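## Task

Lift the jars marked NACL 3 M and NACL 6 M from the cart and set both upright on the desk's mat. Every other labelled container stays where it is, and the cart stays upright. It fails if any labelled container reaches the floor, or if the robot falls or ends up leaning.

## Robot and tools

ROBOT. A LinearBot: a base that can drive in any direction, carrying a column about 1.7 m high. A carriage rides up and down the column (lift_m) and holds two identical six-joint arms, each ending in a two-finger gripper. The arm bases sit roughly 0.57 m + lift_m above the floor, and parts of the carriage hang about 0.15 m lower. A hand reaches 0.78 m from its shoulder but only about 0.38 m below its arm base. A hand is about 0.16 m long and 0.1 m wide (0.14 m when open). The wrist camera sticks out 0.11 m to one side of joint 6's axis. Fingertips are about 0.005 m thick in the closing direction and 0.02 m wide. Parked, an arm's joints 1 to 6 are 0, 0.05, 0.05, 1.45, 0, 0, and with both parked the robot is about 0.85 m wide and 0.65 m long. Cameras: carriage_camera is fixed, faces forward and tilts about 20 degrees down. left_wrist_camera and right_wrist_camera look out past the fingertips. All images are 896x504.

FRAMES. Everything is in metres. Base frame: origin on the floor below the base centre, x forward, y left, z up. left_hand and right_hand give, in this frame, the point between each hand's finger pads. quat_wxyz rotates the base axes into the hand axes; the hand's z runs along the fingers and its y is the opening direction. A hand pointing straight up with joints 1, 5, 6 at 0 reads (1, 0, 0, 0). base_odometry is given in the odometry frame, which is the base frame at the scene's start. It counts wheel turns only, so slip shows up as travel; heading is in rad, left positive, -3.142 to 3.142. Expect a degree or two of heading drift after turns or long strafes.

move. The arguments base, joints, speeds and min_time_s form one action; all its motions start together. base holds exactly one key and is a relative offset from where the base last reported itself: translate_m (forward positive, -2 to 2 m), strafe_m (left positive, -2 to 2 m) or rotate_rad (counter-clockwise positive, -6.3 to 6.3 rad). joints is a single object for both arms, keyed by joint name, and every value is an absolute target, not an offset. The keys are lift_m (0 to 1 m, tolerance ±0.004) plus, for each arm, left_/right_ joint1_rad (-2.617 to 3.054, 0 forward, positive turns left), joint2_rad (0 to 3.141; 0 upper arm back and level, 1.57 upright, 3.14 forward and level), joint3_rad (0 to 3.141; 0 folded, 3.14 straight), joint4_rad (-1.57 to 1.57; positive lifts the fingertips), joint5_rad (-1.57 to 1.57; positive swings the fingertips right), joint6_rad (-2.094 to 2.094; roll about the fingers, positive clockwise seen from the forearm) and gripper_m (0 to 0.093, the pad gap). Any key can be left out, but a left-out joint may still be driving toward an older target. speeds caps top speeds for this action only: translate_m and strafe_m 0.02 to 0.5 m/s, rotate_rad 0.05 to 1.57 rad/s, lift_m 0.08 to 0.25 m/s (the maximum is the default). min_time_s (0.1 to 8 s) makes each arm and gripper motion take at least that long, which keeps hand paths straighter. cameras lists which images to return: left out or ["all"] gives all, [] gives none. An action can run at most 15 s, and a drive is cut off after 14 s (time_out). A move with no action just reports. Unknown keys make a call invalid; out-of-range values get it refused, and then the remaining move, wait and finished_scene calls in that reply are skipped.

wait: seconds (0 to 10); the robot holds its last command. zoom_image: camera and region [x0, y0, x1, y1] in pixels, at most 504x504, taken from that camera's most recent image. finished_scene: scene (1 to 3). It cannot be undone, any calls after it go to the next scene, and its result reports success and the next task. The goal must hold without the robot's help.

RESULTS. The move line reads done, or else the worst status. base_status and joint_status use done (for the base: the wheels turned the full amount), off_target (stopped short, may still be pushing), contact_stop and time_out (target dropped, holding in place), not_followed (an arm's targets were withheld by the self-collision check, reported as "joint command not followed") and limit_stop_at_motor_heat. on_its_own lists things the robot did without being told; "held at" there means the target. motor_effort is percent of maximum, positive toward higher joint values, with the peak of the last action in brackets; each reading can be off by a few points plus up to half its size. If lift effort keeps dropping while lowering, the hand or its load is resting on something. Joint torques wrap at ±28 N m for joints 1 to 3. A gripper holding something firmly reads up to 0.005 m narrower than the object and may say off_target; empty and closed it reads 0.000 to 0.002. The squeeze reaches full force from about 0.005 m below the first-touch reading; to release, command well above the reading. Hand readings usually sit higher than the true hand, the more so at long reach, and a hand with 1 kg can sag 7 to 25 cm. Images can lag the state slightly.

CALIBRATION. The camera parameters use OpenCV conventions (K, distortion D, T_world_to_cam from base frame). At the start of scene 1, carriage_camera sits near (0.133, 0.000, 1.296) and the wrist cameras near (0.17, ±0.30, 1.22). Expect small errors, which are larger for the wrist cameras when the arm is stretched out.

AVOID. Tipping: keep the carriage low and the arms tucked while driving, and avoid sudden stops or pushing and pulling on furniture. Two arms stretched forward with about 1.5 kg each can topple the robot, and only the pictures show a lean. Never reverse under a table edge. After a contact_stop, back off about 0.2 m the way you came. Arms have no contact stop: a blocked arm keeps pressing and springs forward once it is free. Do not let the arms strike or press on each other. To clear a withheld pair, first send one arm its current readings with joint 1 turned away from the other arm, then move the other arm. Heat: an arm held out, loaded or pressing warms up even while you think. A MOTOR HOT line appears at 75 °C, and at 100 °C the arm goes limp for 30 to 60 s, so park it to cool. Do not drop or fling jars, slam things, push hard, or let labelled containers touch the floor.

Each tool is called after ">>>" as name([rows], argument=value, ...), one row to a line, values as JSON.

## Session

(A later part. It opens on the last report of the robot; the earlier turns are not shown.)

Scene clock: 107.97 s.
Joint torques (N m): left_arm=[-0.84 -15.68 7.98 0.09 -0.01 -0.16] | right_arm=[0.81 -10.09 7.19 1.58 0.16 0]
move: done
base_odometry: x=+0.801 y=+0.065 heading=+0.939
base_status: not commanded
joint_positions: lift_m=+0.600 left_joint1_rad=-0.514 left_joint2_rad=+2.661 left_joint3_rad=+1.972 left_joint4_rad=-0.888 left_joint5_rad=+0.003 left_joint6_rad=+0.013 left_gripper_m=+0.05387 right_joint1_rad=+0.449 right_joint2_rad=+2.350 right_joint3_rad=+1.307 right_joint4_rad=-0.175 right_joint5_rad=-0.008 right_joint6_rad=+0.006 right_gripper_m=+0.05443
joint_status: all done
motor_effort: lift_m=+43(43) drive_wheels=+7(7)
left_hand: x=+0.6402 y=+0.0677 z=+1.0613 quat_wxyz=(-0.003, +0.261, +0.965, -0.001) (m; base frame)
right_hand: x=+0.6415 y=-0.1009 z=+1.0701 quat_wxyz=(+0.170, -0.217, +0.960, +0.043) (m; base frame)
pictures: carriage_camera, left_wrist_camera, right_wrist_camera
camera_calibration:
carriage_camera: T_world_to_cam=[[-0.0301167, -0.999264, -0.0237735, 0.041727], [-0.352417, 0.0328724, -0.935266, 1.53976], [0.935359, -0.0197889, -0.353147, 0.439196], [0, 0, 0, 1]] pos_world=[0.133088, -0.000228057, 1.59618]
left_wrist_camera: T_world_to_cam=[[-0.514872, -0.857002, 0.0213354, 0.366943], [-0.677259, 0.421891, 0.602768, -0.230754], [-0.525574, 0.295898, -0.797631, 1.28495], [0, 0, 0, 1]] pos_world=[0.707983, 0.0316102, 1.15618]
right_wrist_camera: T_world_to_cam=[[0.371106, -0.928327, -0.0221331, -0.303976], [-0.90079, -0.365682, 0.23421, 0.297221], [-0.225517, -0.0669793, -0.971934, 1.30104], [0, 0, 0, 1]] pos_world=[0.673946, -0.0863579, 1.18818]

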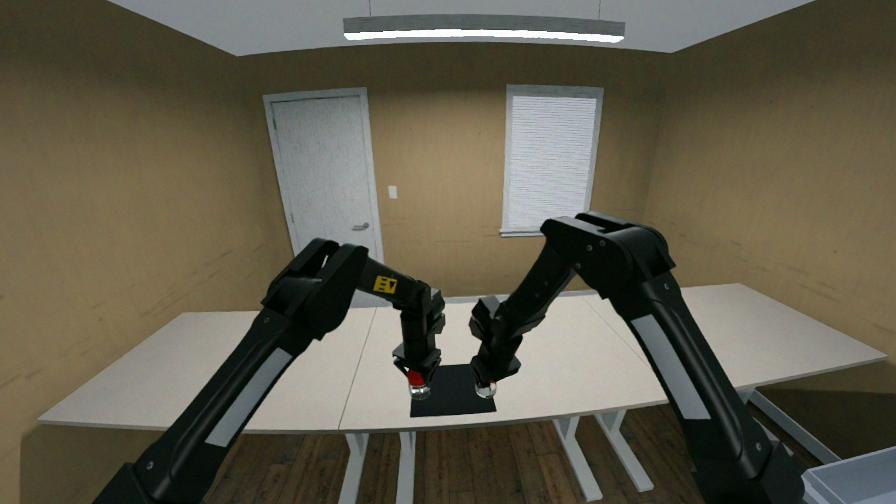

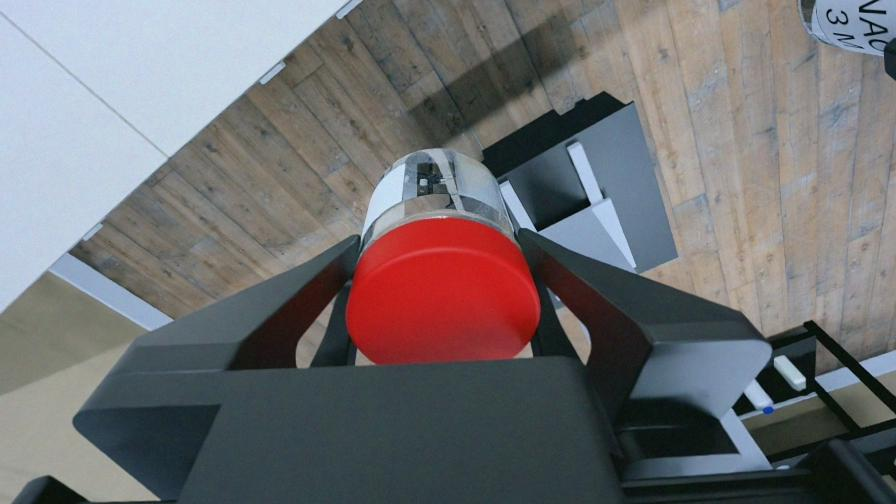

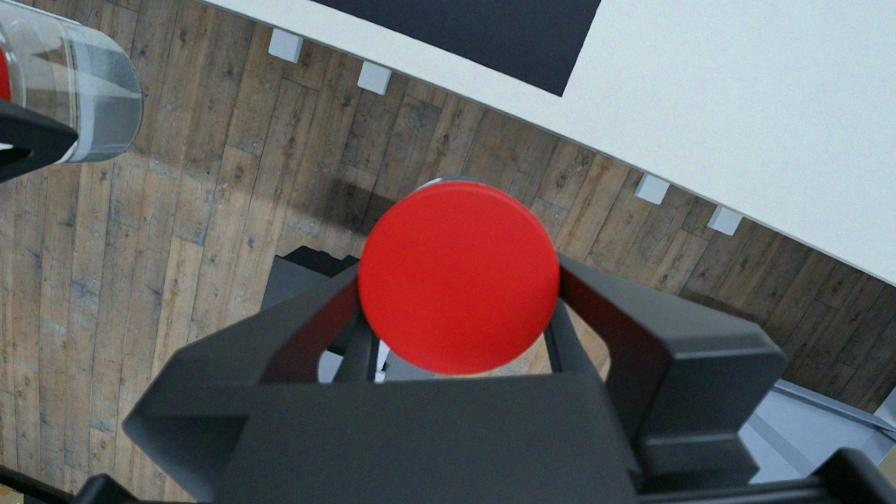

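>>> move(base={"translate_m":0.09}, speeds={"translate_m":0.1})

Scene clock: 110.53 s.
Joint torques (N m): left_arm=[-0.62 -15.73 7.94 0.23 -0.03 -0.16] | right_arm=[0.65 -10.07 7.17 1.5 0.15 -0.01]
move: done
base_odometry: x=+0.854 y=+0.137 heading=+0.940
base_status: done
joint_positions: lift_m=+0.600 left_joint1_rad=-0.517 left_joint2_rad=+2.662 left_joint3_rad=+1.973 left_joint4_rad=-0.895 left_joint5_rad=+0.003 left_joint6_rad=+0.013 left_gripper_m=+0.05387 right_joint1_rad=+0.453 right_joint2_rad=+2.350 right_joint3_rad=+1.307 right_joint4_rad=-0.169 right_joint5_rad=-0.007 right_joint6_rad=+0.006 right_gripper_m=+0.05443
joint_status: not commanded
motor_effort: lift_m=+43(43) drive_wheels=-3(17)
left_hand: x=+0.6380 y=+0.0677 z=+1.0608 quat_wxyz=(-0.007, +0.262, +0.965, +0.000) (m; base frame)
right_hand: x=+0.6421 y=-0.0991 z=+1.0705 quat_wxyz=(+0.173, -0.218, +0.959, +0.044) (m; base frame)
pictures: carriage_camera, left_wrist_camera, right_wrist_camera
camera_calibration:
carriage_camera: T_world_to_cam=[[-0.0301167, -0.999264, -0.0237735, 0.041727], [-0.352417, 0.0328724, -0.935266, 1.53976], [0.935359, -0.0197889, -0.353147, 0.439196], [0, 0, 0, 1]] pos_world=[0.133088, -0.000228057, 1.59618]
left_wrist_camera: T_world_to_cam=[[-0.516682, -0.855906, 0.0215482, 0.366662], [-0.67207, 0.421042, 0.609134, -0.241995], [-0.530435, 0.300247, -0.792774, 1.28111], [0, 0, 0, 1]] pos_world=[0.706352, 0.0310705, 1.15513]
right_wrist_camera: T_world_to_cam=[[0.374043, -0.927163, -0.0214575, -0.304968], [-0.900976, -0.368769, 0.228588, 0.304159], [-0.219851, -0.066169, -0.973287, 1.29952], [0, 0, 0, 1]] pos_world=[0.673812, -0.0846027, 1.18874]

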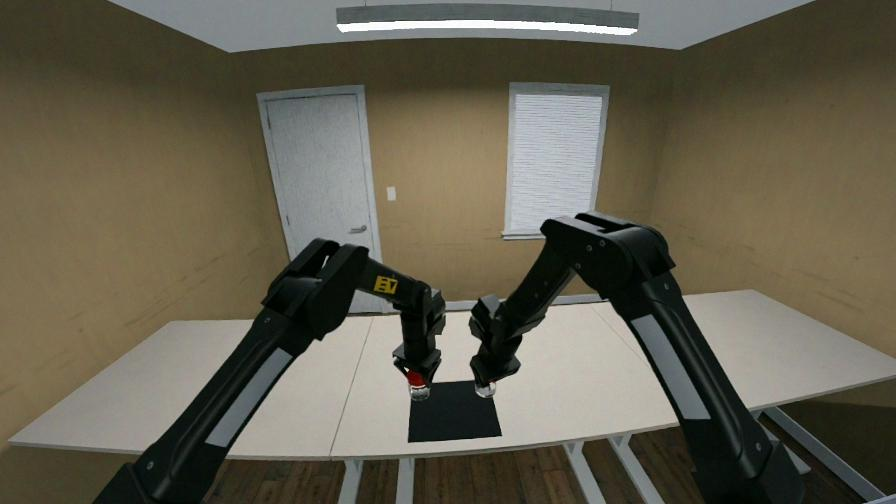

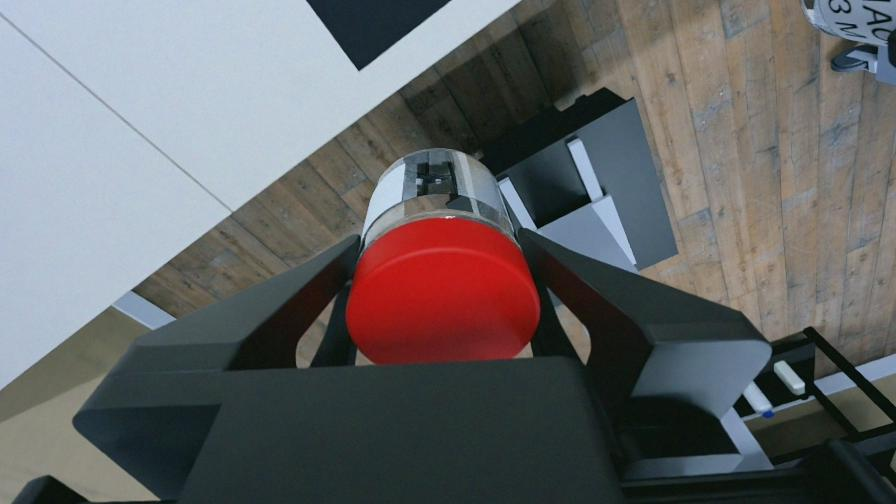

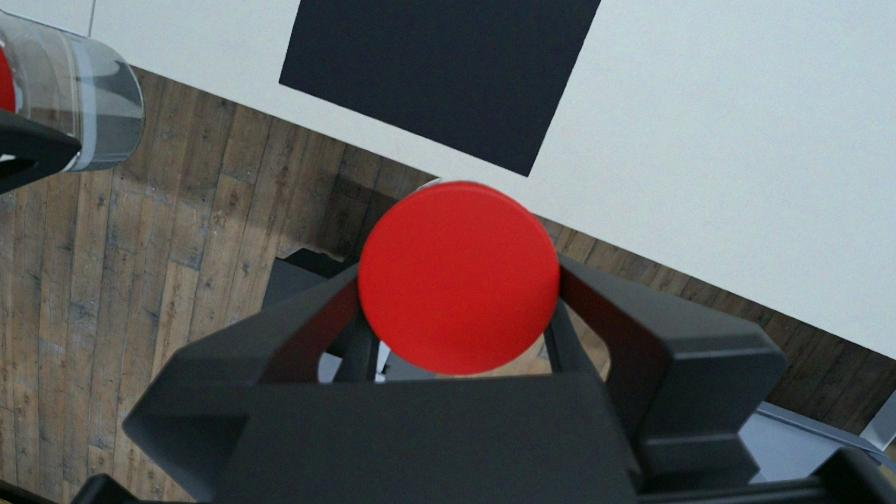

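>>> move(base={"translate_m":0.14}, speeds={"translate_m":0.1})

Scene clock: 114.43 s.
Joint torques (N m): left_arm=[-0.5 -15.54 7.95 0.25 -0.01 -0.16] | right_arm=[0.4 -10.18 7.19 1.49 0.1 0]
move: done
base_odometry: x=+0.936 y=+0.250 heading=+0.940
base_status: done
joint_positions: lift_m=+0.600 left_joint1_rad=-0.517 left_joint2_rad=+2.662 left_joint3_rad=+1.973 left_joint4_rad=-0.897 left_joint5_rad=+0.003 left_joint6_rad=+0.013 left_gripper_m=+0.05387 right_joint1_rad=+0.454 right_joint2_rad=+2.350 right_joint3_rad=+1.307 right_joint4_rad=-0.168 right_joint5_rad=-0.007 right_joint6_rad=+0.006 right_gripper_m=+0.05443
joint_status: not commanded
motor_effort: lift_m=+42(43) drive_wheels=-3(19)
left_hand: x=+0.6375 y=+0.0678 z=+1.0608 quat_wxyz=(-0.008, +0.262, +0.965, +0.000) (m; base frame)
right_hand: x=+0.6418 y=-0.0982 z=+1.0705 quat_wxyz=(+0.173, -0.219, +0.959, +0.044) (m; base frame)
pictures: carriage_camera, left_wrist_camera, right_wrist_camera
camera_calibration:
carriage_camera: T_world_to_cam=[[-0.0301167, -0.999264, -0.0237735, 0.041727], [-0.352417, 0.0328724, -0.935266, 1.53976], [0.935359, -0.0197889, -0.353147, 0.439196], [0, 0, 0, 1]] pos_world=[0.133088, -0.000228057, 1.59618]
left_wrist_camera: T_world_to_cam=[[-0.516973, -0.855729, 0.0215987, 0.366587], [-0.670898, 0.420724, 0.610645, -0.244692], [-0.531634, 0.301196, -0.79161, 1.28029], [0, 0, 0, 1]] pos_world=[0.705997, 0.0310289, 1.15499]
right_wrist_camera: T_world_to_cam=[[0.375818, -0.926444, -0.0214838, -0.305113], [-0.900349, -0.370525, 0.228217, 0.304], [-0.219391, -0.0664252, -0.973373, 1.29931], [0, 0, 0, 1]] pos_world=[0.67343, -0.0837235, 1.18878]

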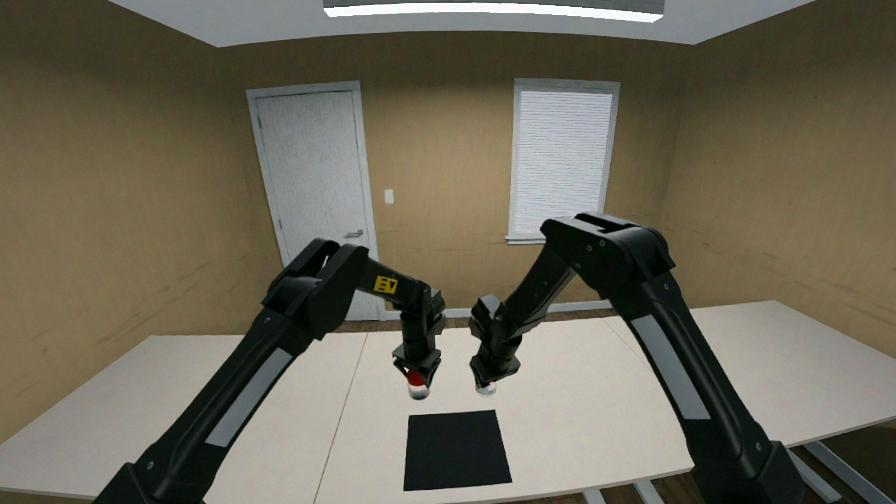

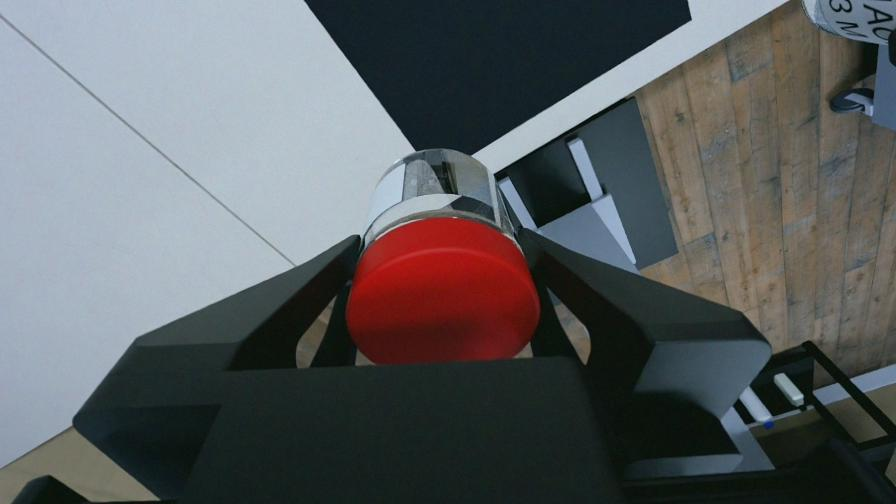

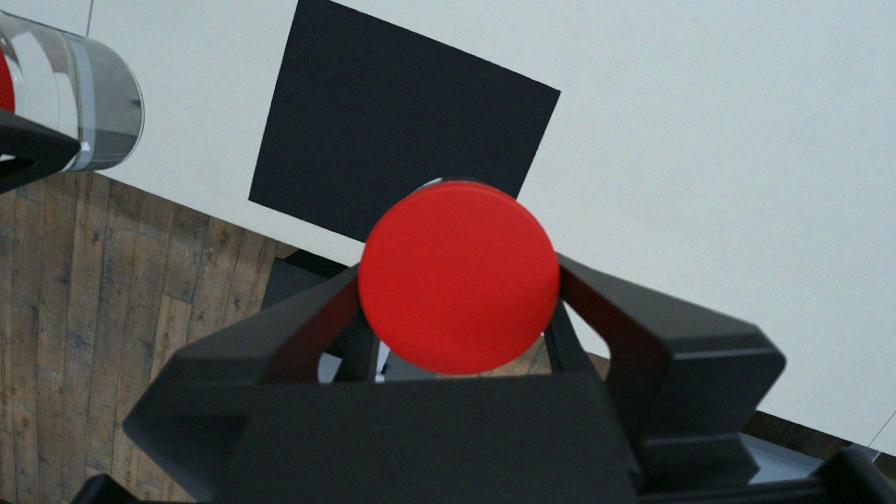

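>>> move(joints={"lift_m":0.37}, speeds={"lift_m":0.12})

Scene clock: 117.57 s.
Joint torques (N m): left_arm=[-0.7 -16.75 7.42 0.26 -0.01 -0.16] | right_arm=[0.32 -11.03 6.57 1.45 0.15 0]
move: done
base_odometry: x=+0.936 y=+0.250 heading=+0.940
base_status: not commanded
joint_positions: lift_m=+0.370 left_joint1_rad=-0.517 left_joint2_rad=+2.674 left_joint3_rad=+1.981 left_joint4_rad=-0.898 left_joint5_rad=+0.003 left_joint6_rad=+0.013 left_gripper_m=+0.05387 right_joint1_rad=+0.454 right_joint2_rad=+2.360 right_joint3_rad=+1.314 right_joint4_rad=-0.165 right_joint5_rad=-0.007 right_joint6_rad=+0.006 right_gripper_m=+0.05443
joint_status: all done
motor_effort: lift_m=+35(36) drive_wheels=-3(8)
left_hand: x=+0.6375 y=+0.0678 z=+0.8279 quat_wxyz=(-0.010, +0.262, +0.965, +0.001) (m; base frame)
right_hand: x=+0.6430 y=-0.0976 z=+0.8388 quat_wxyz=(+0.173, -0.219, +0.959, +0.044) (m; base frame)
pictures: carriage_camera, left_wrist_camera, right_wrist_camera
camera_calibration:
carriage_camera: T_world_to_cam=[[-0.0301167, -0.999264, -0.0237735, 0.0362723], [-0.352417, 0.0328724, -0.935266, 1.32517], [0.935359, -0.0197889, -0.353147, 0.358169], [0, 0, 0, 1]] pos_world=[0.133088, -0.000228057, 1.36673]
left_wrist_camera: T_world_to_cam=[[-0.516894, -0.855774, 0.0217095, 0.371481], [-0.668665, 0.419454, 0.613959, -0.106492], [-0.534516, 0.302836, -0.789039, 1.09547], [0, 0, 0, 1]] pos_world=[0.706353, 0.0308261, 0.921683]
right_wrist_camera: T_world_to_cam=[[0.375826, -0.926441, -0.0215102, -0.309983], [-0.900427, -0.370563, 0.227846, 0.358519], [-0.219057, -0.0662622, -0.973459, 1.07393], [0, 0, 0, 1]] pos_world=[0.674572, -0.0831657, 0.957074]

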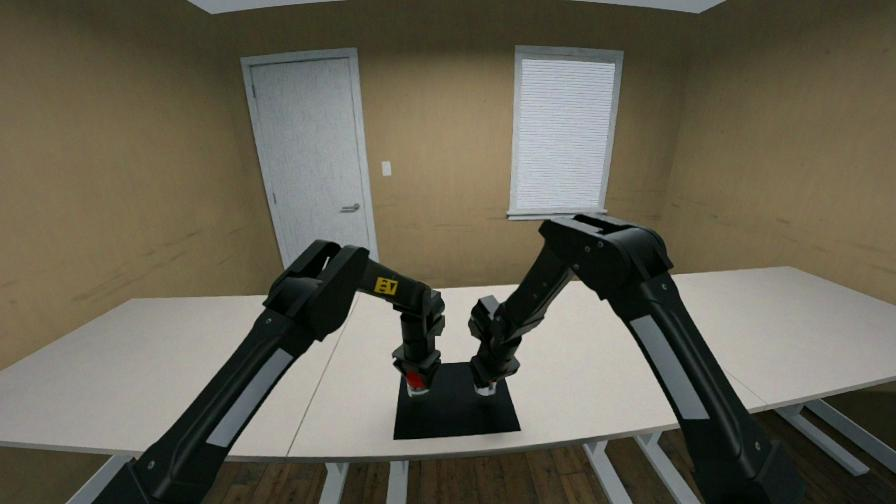

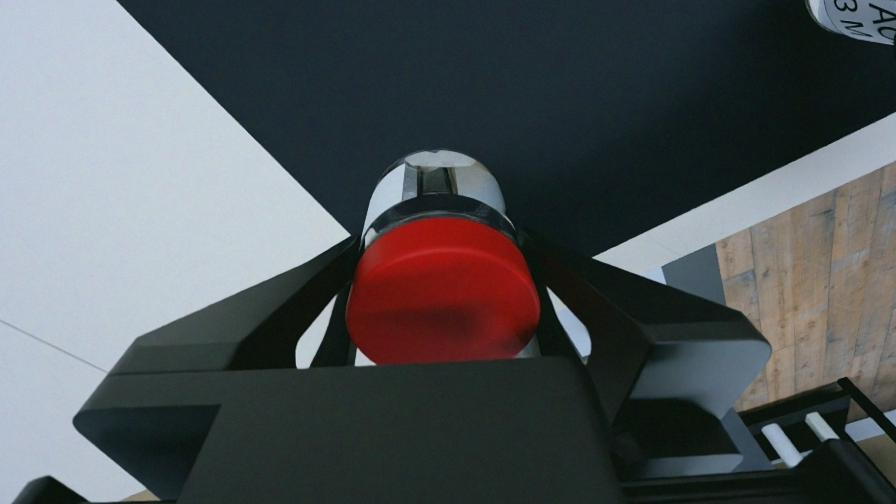

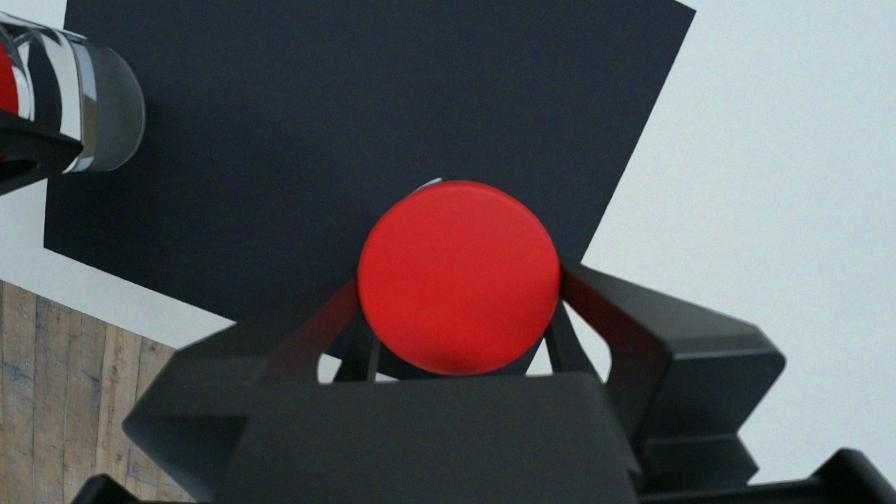

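>>> move(joints={"lift_m":0.345}, speeds={"lift_m":0.08}, cameras=["carriage_camera"])

>>> zoom_image(camera="carriage_camera", region=[370, 330, 540, 450])

Scene clock: 118.67 s.
Joint torques (N m): left_arm=[-0.65 -17.22 7.1 0.24 -0.01 -0.15] | right_arm=[0.38 -11.29 6.31 1.45 0.14 0]
move: done
base_odometry: x=+0.936 y=+0.251 heading=+0.940
base_status: not commanded
joint_positions: lift_m=+0.345 left_joint1_rad=-0.517 left_joint2_rad=+2.676 left_joint3_rad=+1.983 left_joint4_rad=-0.898 left_joint5_rad=+0.003 left_joint6_rad=+0.013 left_gripper_m=+0.05387 right_joint1_rad=+0.454 right_joint2_rad=+2.361 right_joint3_rad=+1.316 right_joint4_rad=-0.162 right_joint5_rad=-0.007 right_joint6_rad=+0.006 right_gripper_m=+0.05443
joint_status: all done
motor_effort: lift_m=+36(37) drive_wheels=-3(9)
left_hand: x=+0.6377 y=+0.0677 z=+0.8025 quat_wxyz=(-0.010, +0.262, +0.965, +0.001) (m; base frame)
right_hand: x=+0.6439 y=-0.0972 z=+0.8138 quat_wxyz=(+0.175, -0.219, +0.959, +0.044) (m; base frame)
pictures: carriage_camera
camera_calibration:
carriage_camera: T_world_to_cam=[[-0.0301167, -0.999264, -0.0237735, 0.035677], [-0.352417, 0.0328724, -0.935266, 1.30175], [0.935359, -0.0197889, -0.353147, 0.349326], [0, 0, 0, 1]] pos_world=[0.133088, -0.000228057, 1.34169]

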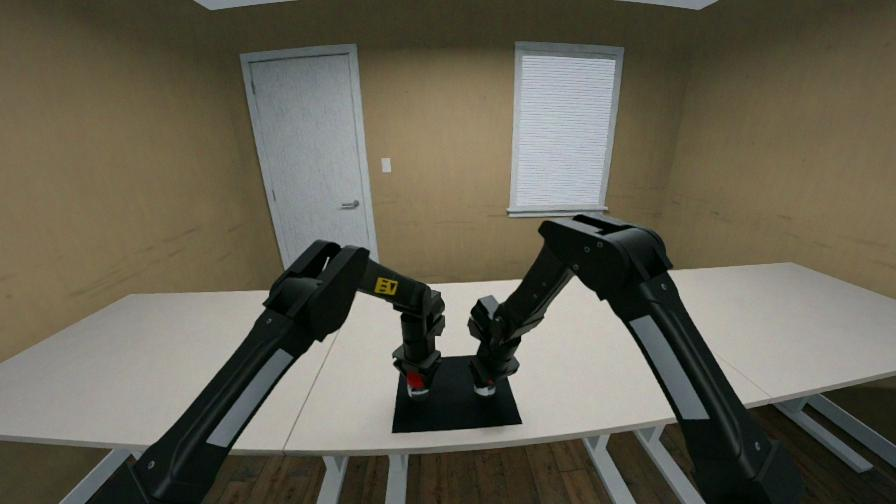

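Scaled by 2.965.

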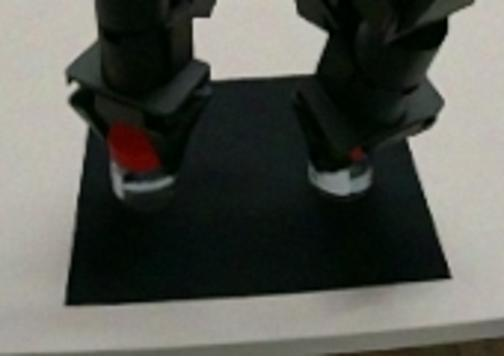

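>>> move(joints={"lift_m":0.334}, speeds={"lift_m":0.08}, cameras=[])

>>> move(joints={"lift_m":0.326}, speeds={"lift_m":0.08}, cameras=[])

Scene clock: 119.83 s.
Joint torques (N m): left_arm=[-0.58 -17.24 6.68 0.19 0.03 -0.16] | right_arm=[0.31 -10.86 6.04 1.42 0.15 0]
move: done
base_odometry: x=+0.936 y=+0.250 heading=+0.940
base_status: not commanded
joint_positions: lift_m=+0.334 left_joint1_rad=-0.517 left_joint2_rad=+2.677 left_joint3_rad=+1.987 left_joint4_rad=-0.900 left_joint5_rad=+0.003 left_joint6_rad=+0.013 left_gripper_m=+0.05387 right_joint1_rad=+0.454 right_joint2_rad=+2.357 right_joint3_rad=+1.321 right_joint4_rad=-0.159 right_joint5_rad=-0.006 right_joint6_rad=+0.006 right_gripper_m=+0.05442
joint_status: all done
motor_effort: lift_m=+34(34) drive_wheels=+7(8)
left_hand: x=+0.6383 y=+0.0674 z=+0.7921 quat_wxyz=(-0.009, +0.262, +0.965, +0.001) (m; base frame)
right_hand: x=+0.6476 y=-0.0956 z=+0.8068 quat_wxyz=(+0.181, -0.219, +0.958, +0.046) (m; base frame)
pictures: none
No camera images: "cameras" was empty.

Scene clock: 120.30 s.
Joint torques (N m): left_arm=[-0.72 -16.24 6.06 0.38 -0.02 -0.15] | right_arm=[0.23 -9.11 6.11 1.66 0.15 0]
move: done
base_odometry: x=+0.936 y=+0.250 heading=+0.940
base_status: not commanded
joint_positions: lift_m=+0.327 left_joint1_rad=-0.517 left_joint2_rad=+2.667 left_joint3_rad=+1.996 left_joint4_rad=-0.924 left_joint5_rad=+0.003 left_joint6_rad=+0.013 left_gripper_m=+0.05387 right_joint1_rad=+0.454 right_joint2_rad=+2.339 right_joint3_rad=+1.321 right_joint4_rad=-0.177 right_joint5_rad=-0.006 right_joint6_rad=+0.006 right_gripper_m=+0.05442
joint_status: all done
motor_effort: lift_m=+30(31) drive_wheels=+8(9)
left_hand: x=+0.6380 y=+0.0675 z=+0.7910 quat_wxyz=(-0.012, +0.262, +0.965, +0.001) (m; base frame)
right_hand: x=+0.6474 y=-0.0958 z=+0.8054 quat_wxyz=(+0.181, -0.219, +0.958, +0.046) (m; base frame)
pictures: none
No camera images: "cameras" was empty.

Both in contact. Slightly further, then release.

>>> move(joints={"lift_m":0.321}, speeds={"lift_m":0.08}, cameras=[])

>>> move(joints={"lift_m":0.323,"left_gripper_m":0.093,"right_gripper_m":0.093}, min_time_s=2.5, cameras=["carriage_camera"])

>>> zoom_image(camera="carriage_camera", region=[370, 330, 540, 450])

Scene clock: 121.33 s.
Joint torques (N m): left_arm=[-0.7 -15.51 5.85 0.56 -0.01 -0.16] | right_arm=[0.32 -8.06 6.01 1.8 0.15 0]
move: done
base_odometry: x=+0.936 y=+0.250 heading=+0.940
base_status: not commanded
joint_positions: lift_m=+0.322 left_joint1_rad=-0.517 left_joint2_rad=+2.658 left_joint3_rad=+1.999 left_joint4_rad=-0.935 left_joint5_rad=+0.003 left_joint6_rad=+0.013 left_gripper_m=+0.05387 right_joint1_rad=+0.454 right_joint2_rad=+2.327 right_joint3_rad=+1.322 right_joint4_rad=-0.191 right_joint5_rad=-0.006 right_joint6_rad=+0.006 right_gripper_m=+0.05442
joint_status: all done
motor_effort: lift_m=+30(31) drive_wheels=+8(8)
left_hand: x=+0.6381 y=+0.0675 z=+0.7906 quat_wxyz=(-0.012, +0.262, +0.965, +0.001) (m; base frame)
right_hand: x=+0.6474 y=-0.0958 z=+0.8051 quat_wxyz=(+0.181, -0.219, +0.958, +0.046) (m; base frame)
pictures: none
No camera images: "cameras" was empty.

Scene clock: 124.13 s.
Joint torques (N m): left_arm=[-0.73 -15.6 5.86 0.4 -0.01 -0.16] | right_arm=[0.31 -10.24 5.91 1.51 0.15 0]
move: done
base_odometry: x=+0.936 y=+0.250 heading=+0.940
base_status: not commanded
joint_positions: lift_m=+0.323 left_joint1_rad=-0.517 left_joint2_rad=+2.659 left_joint3_rad=+1.999 left_joint4_rad=-0.914 left_joint5_rad=+0.003 left_joint6_rad=+0.013 left_gripper_m=+0.09297 right_joint1_rad=+0.454 right_joint2_rad=+2.351 right_joint3_rad=+1.322 right_joint4_rad=-0.168 right_joint5_rad=-0.006 right_joint6_rad=+0.006 right_gripper_m=+0.09288
joint_status: all done
motor_effort: lift_m=+41(43) drive_wheels=+8(8)
left_hand: x=+0.6425 y=+0.0650 z=+0.7912 quat_wxyz=(-0.002, +0.262, +0.965, -0.001) (m; base frame)
right_hand: x=+0.6475 y=-0.0957 z=+0.7975 quat_wxyz=(+0.181, -0.219, +0.958, +0.046) (m; base frame)
pictures: carriage_camera
camera_calibration:
carriage_camera: T_world_to_cam=[[-0.0301167, -0.999264, -0.0237735, 0.0351447], [-0.352417, 0.0328724, -0.935266, 1.28081], [0.935359, -0.0197889, -0.353147, 0.341419], [0, 0, 0, 1]] pos_world=[0.133088, -0.000228057, 1.3193]

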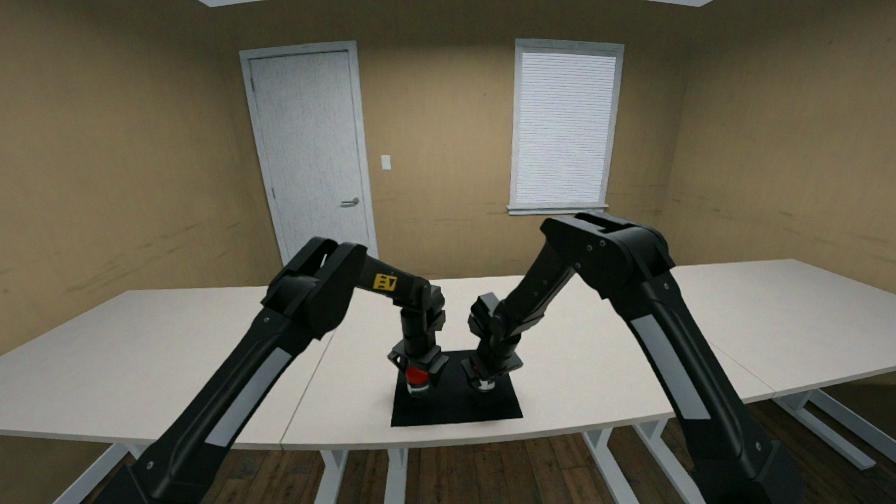

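Scaled by 2.965.

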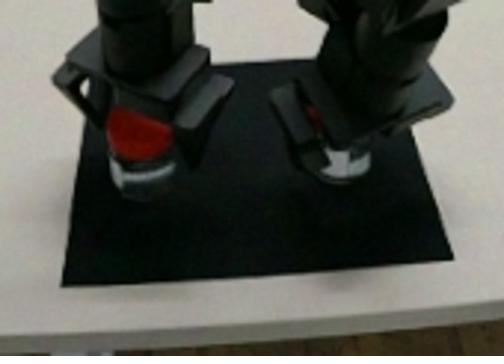

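>>> move(joints={"lift_m":0.47}, speeds={"lift_m":0.12}, cameras=[])

>>> move(base={"translate_m":-0.25}, joints={"left_joint1_rad":-0.32,"right_joint1_rad":0.25}, cameras=["carriage_camera"])

>>> zoom_image(camera="carriage_camera", region=[370, 270, 540, 390])

Scene clock: 126.30 s.
Joint torques (N m): left_arm=[-0.69 -16.17 5.64 0.34 -0.01 -0.15] | right_arm=[0.32 -10.91 5.89 1.43 0.15 0]
move: done
base_odometry: x=+0.936 y=+0.250 heading=+0.940
base_status: not commanded
joint_positions: lift_m=+0.470 left_joint1_rad=-0.517 left_joint2_rad=+2.669 left_joint3_rad=+1.999 left_joint4_rad=-0.908 left_joint5_rad=+0.003 left_joint6_rad=+0.013 left_gripper_m=+0.09297 right_joint1_rad=+0.454 right_joint2_rad=+2.357 right_joint3_rad=+1.322 right_joint4_rad=-0.160 right_joint5_rad=-0.006 right_joint6_rad=+0.006 right_gripper_m=+0.09288
joint_status: all done
motor_effort: lift_m=+42(51) drive_wheels=+7(8)
left_hand: x=+0.6417 y=+0.0654 z=+0.9337 quat_wxyz=(-0.004, +0.262, +0.965, -0.001) (m; base frame)
right_hand: x=+0.6479 y=-0.0955 z=+0.9422 quat_wxyz=(+0.181, -0.219, +0.958, +0.046) (m; base frame)
pictures: none
No camera images: "cameras" was empty.

Scene clock: 128.70 s.
Joint torques (N m): left_arm=[-0.38 -16.57 5.86 0.29 0.02 -0.15] | right_arm=[0.39 -10.92 5.9 1.41 0.12 0]
move: done
base_odometry: x=+0.789 y=+0.049 heading=+0.941
base_status: done
joint_positions: lift_m=+0.470 left_joint1_rad=-0.320 left_joint2_rad=+2.669 left_joint3_rad=+1.999 left_joint4_rad=-0.904 left_joint5_rad=+0.000 left_joint6_rad=+0.013 left_gripper_m=+0.09297 right_joint1_rad=+0.248 right_joint2_rad=+2.357 right_joint3_rad=+1.322 right_joint4_rad=-0.158 right_joint5_rad=-0.003 right_joint6_rad=+0.006 right_gripper_m=+0.09289
joint_status: all done
motor_effort: lift_m=+42(43) drive_wheels=+4(16)
left_hand: x=+0.6816 y=+0.1524 z=+0.9337 quat_wxyz=(-0.001, +0.165, +0.986, +0.000) (m; base frame)
right_hand: x=+0.6823 y=-0.1875 z=+0.9424 quat_wxyz=(+0.186, -0.119, +0.975, +0.025) (m; base frame)
pictures: carriage_camera
camera_calibration:
carriage_camera: T_world_to_cam=[[-0.0301167, -0.999264, -0.0237735, 0.0386372], [-0.352417, 0.0328724, -0.935266, 1.4182], [0.935359, -0.0197889, -0.353147, 0.393297], [0, 0, 0, 1]] pos_world=[0.133088, -0.000228057, 1.46621]

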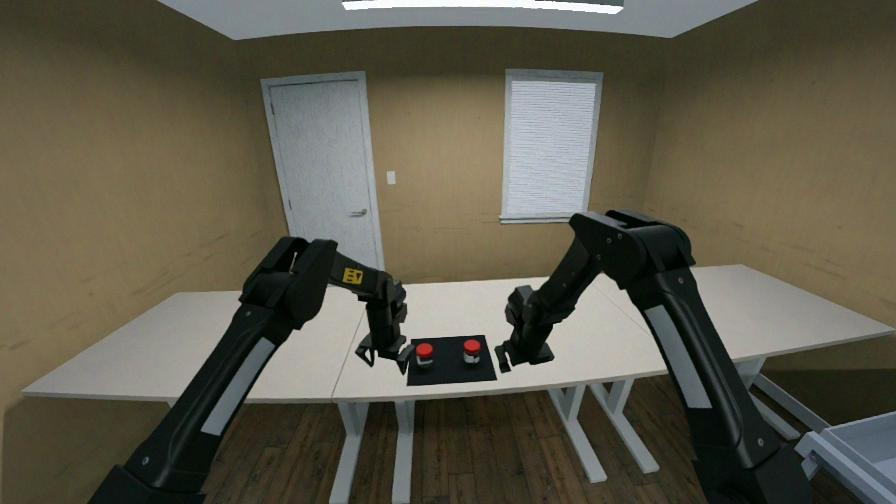

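Scaled by 2.965.

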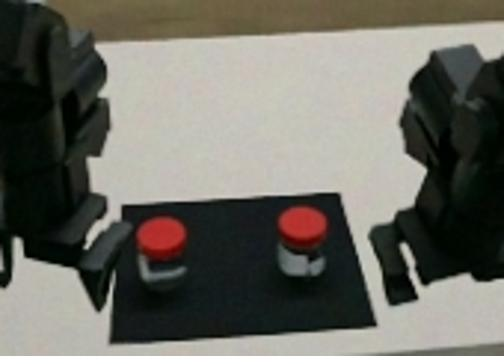

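Both upright on the mat.

>>> finished_scene(scene=3)

The scene is finished: the task was done.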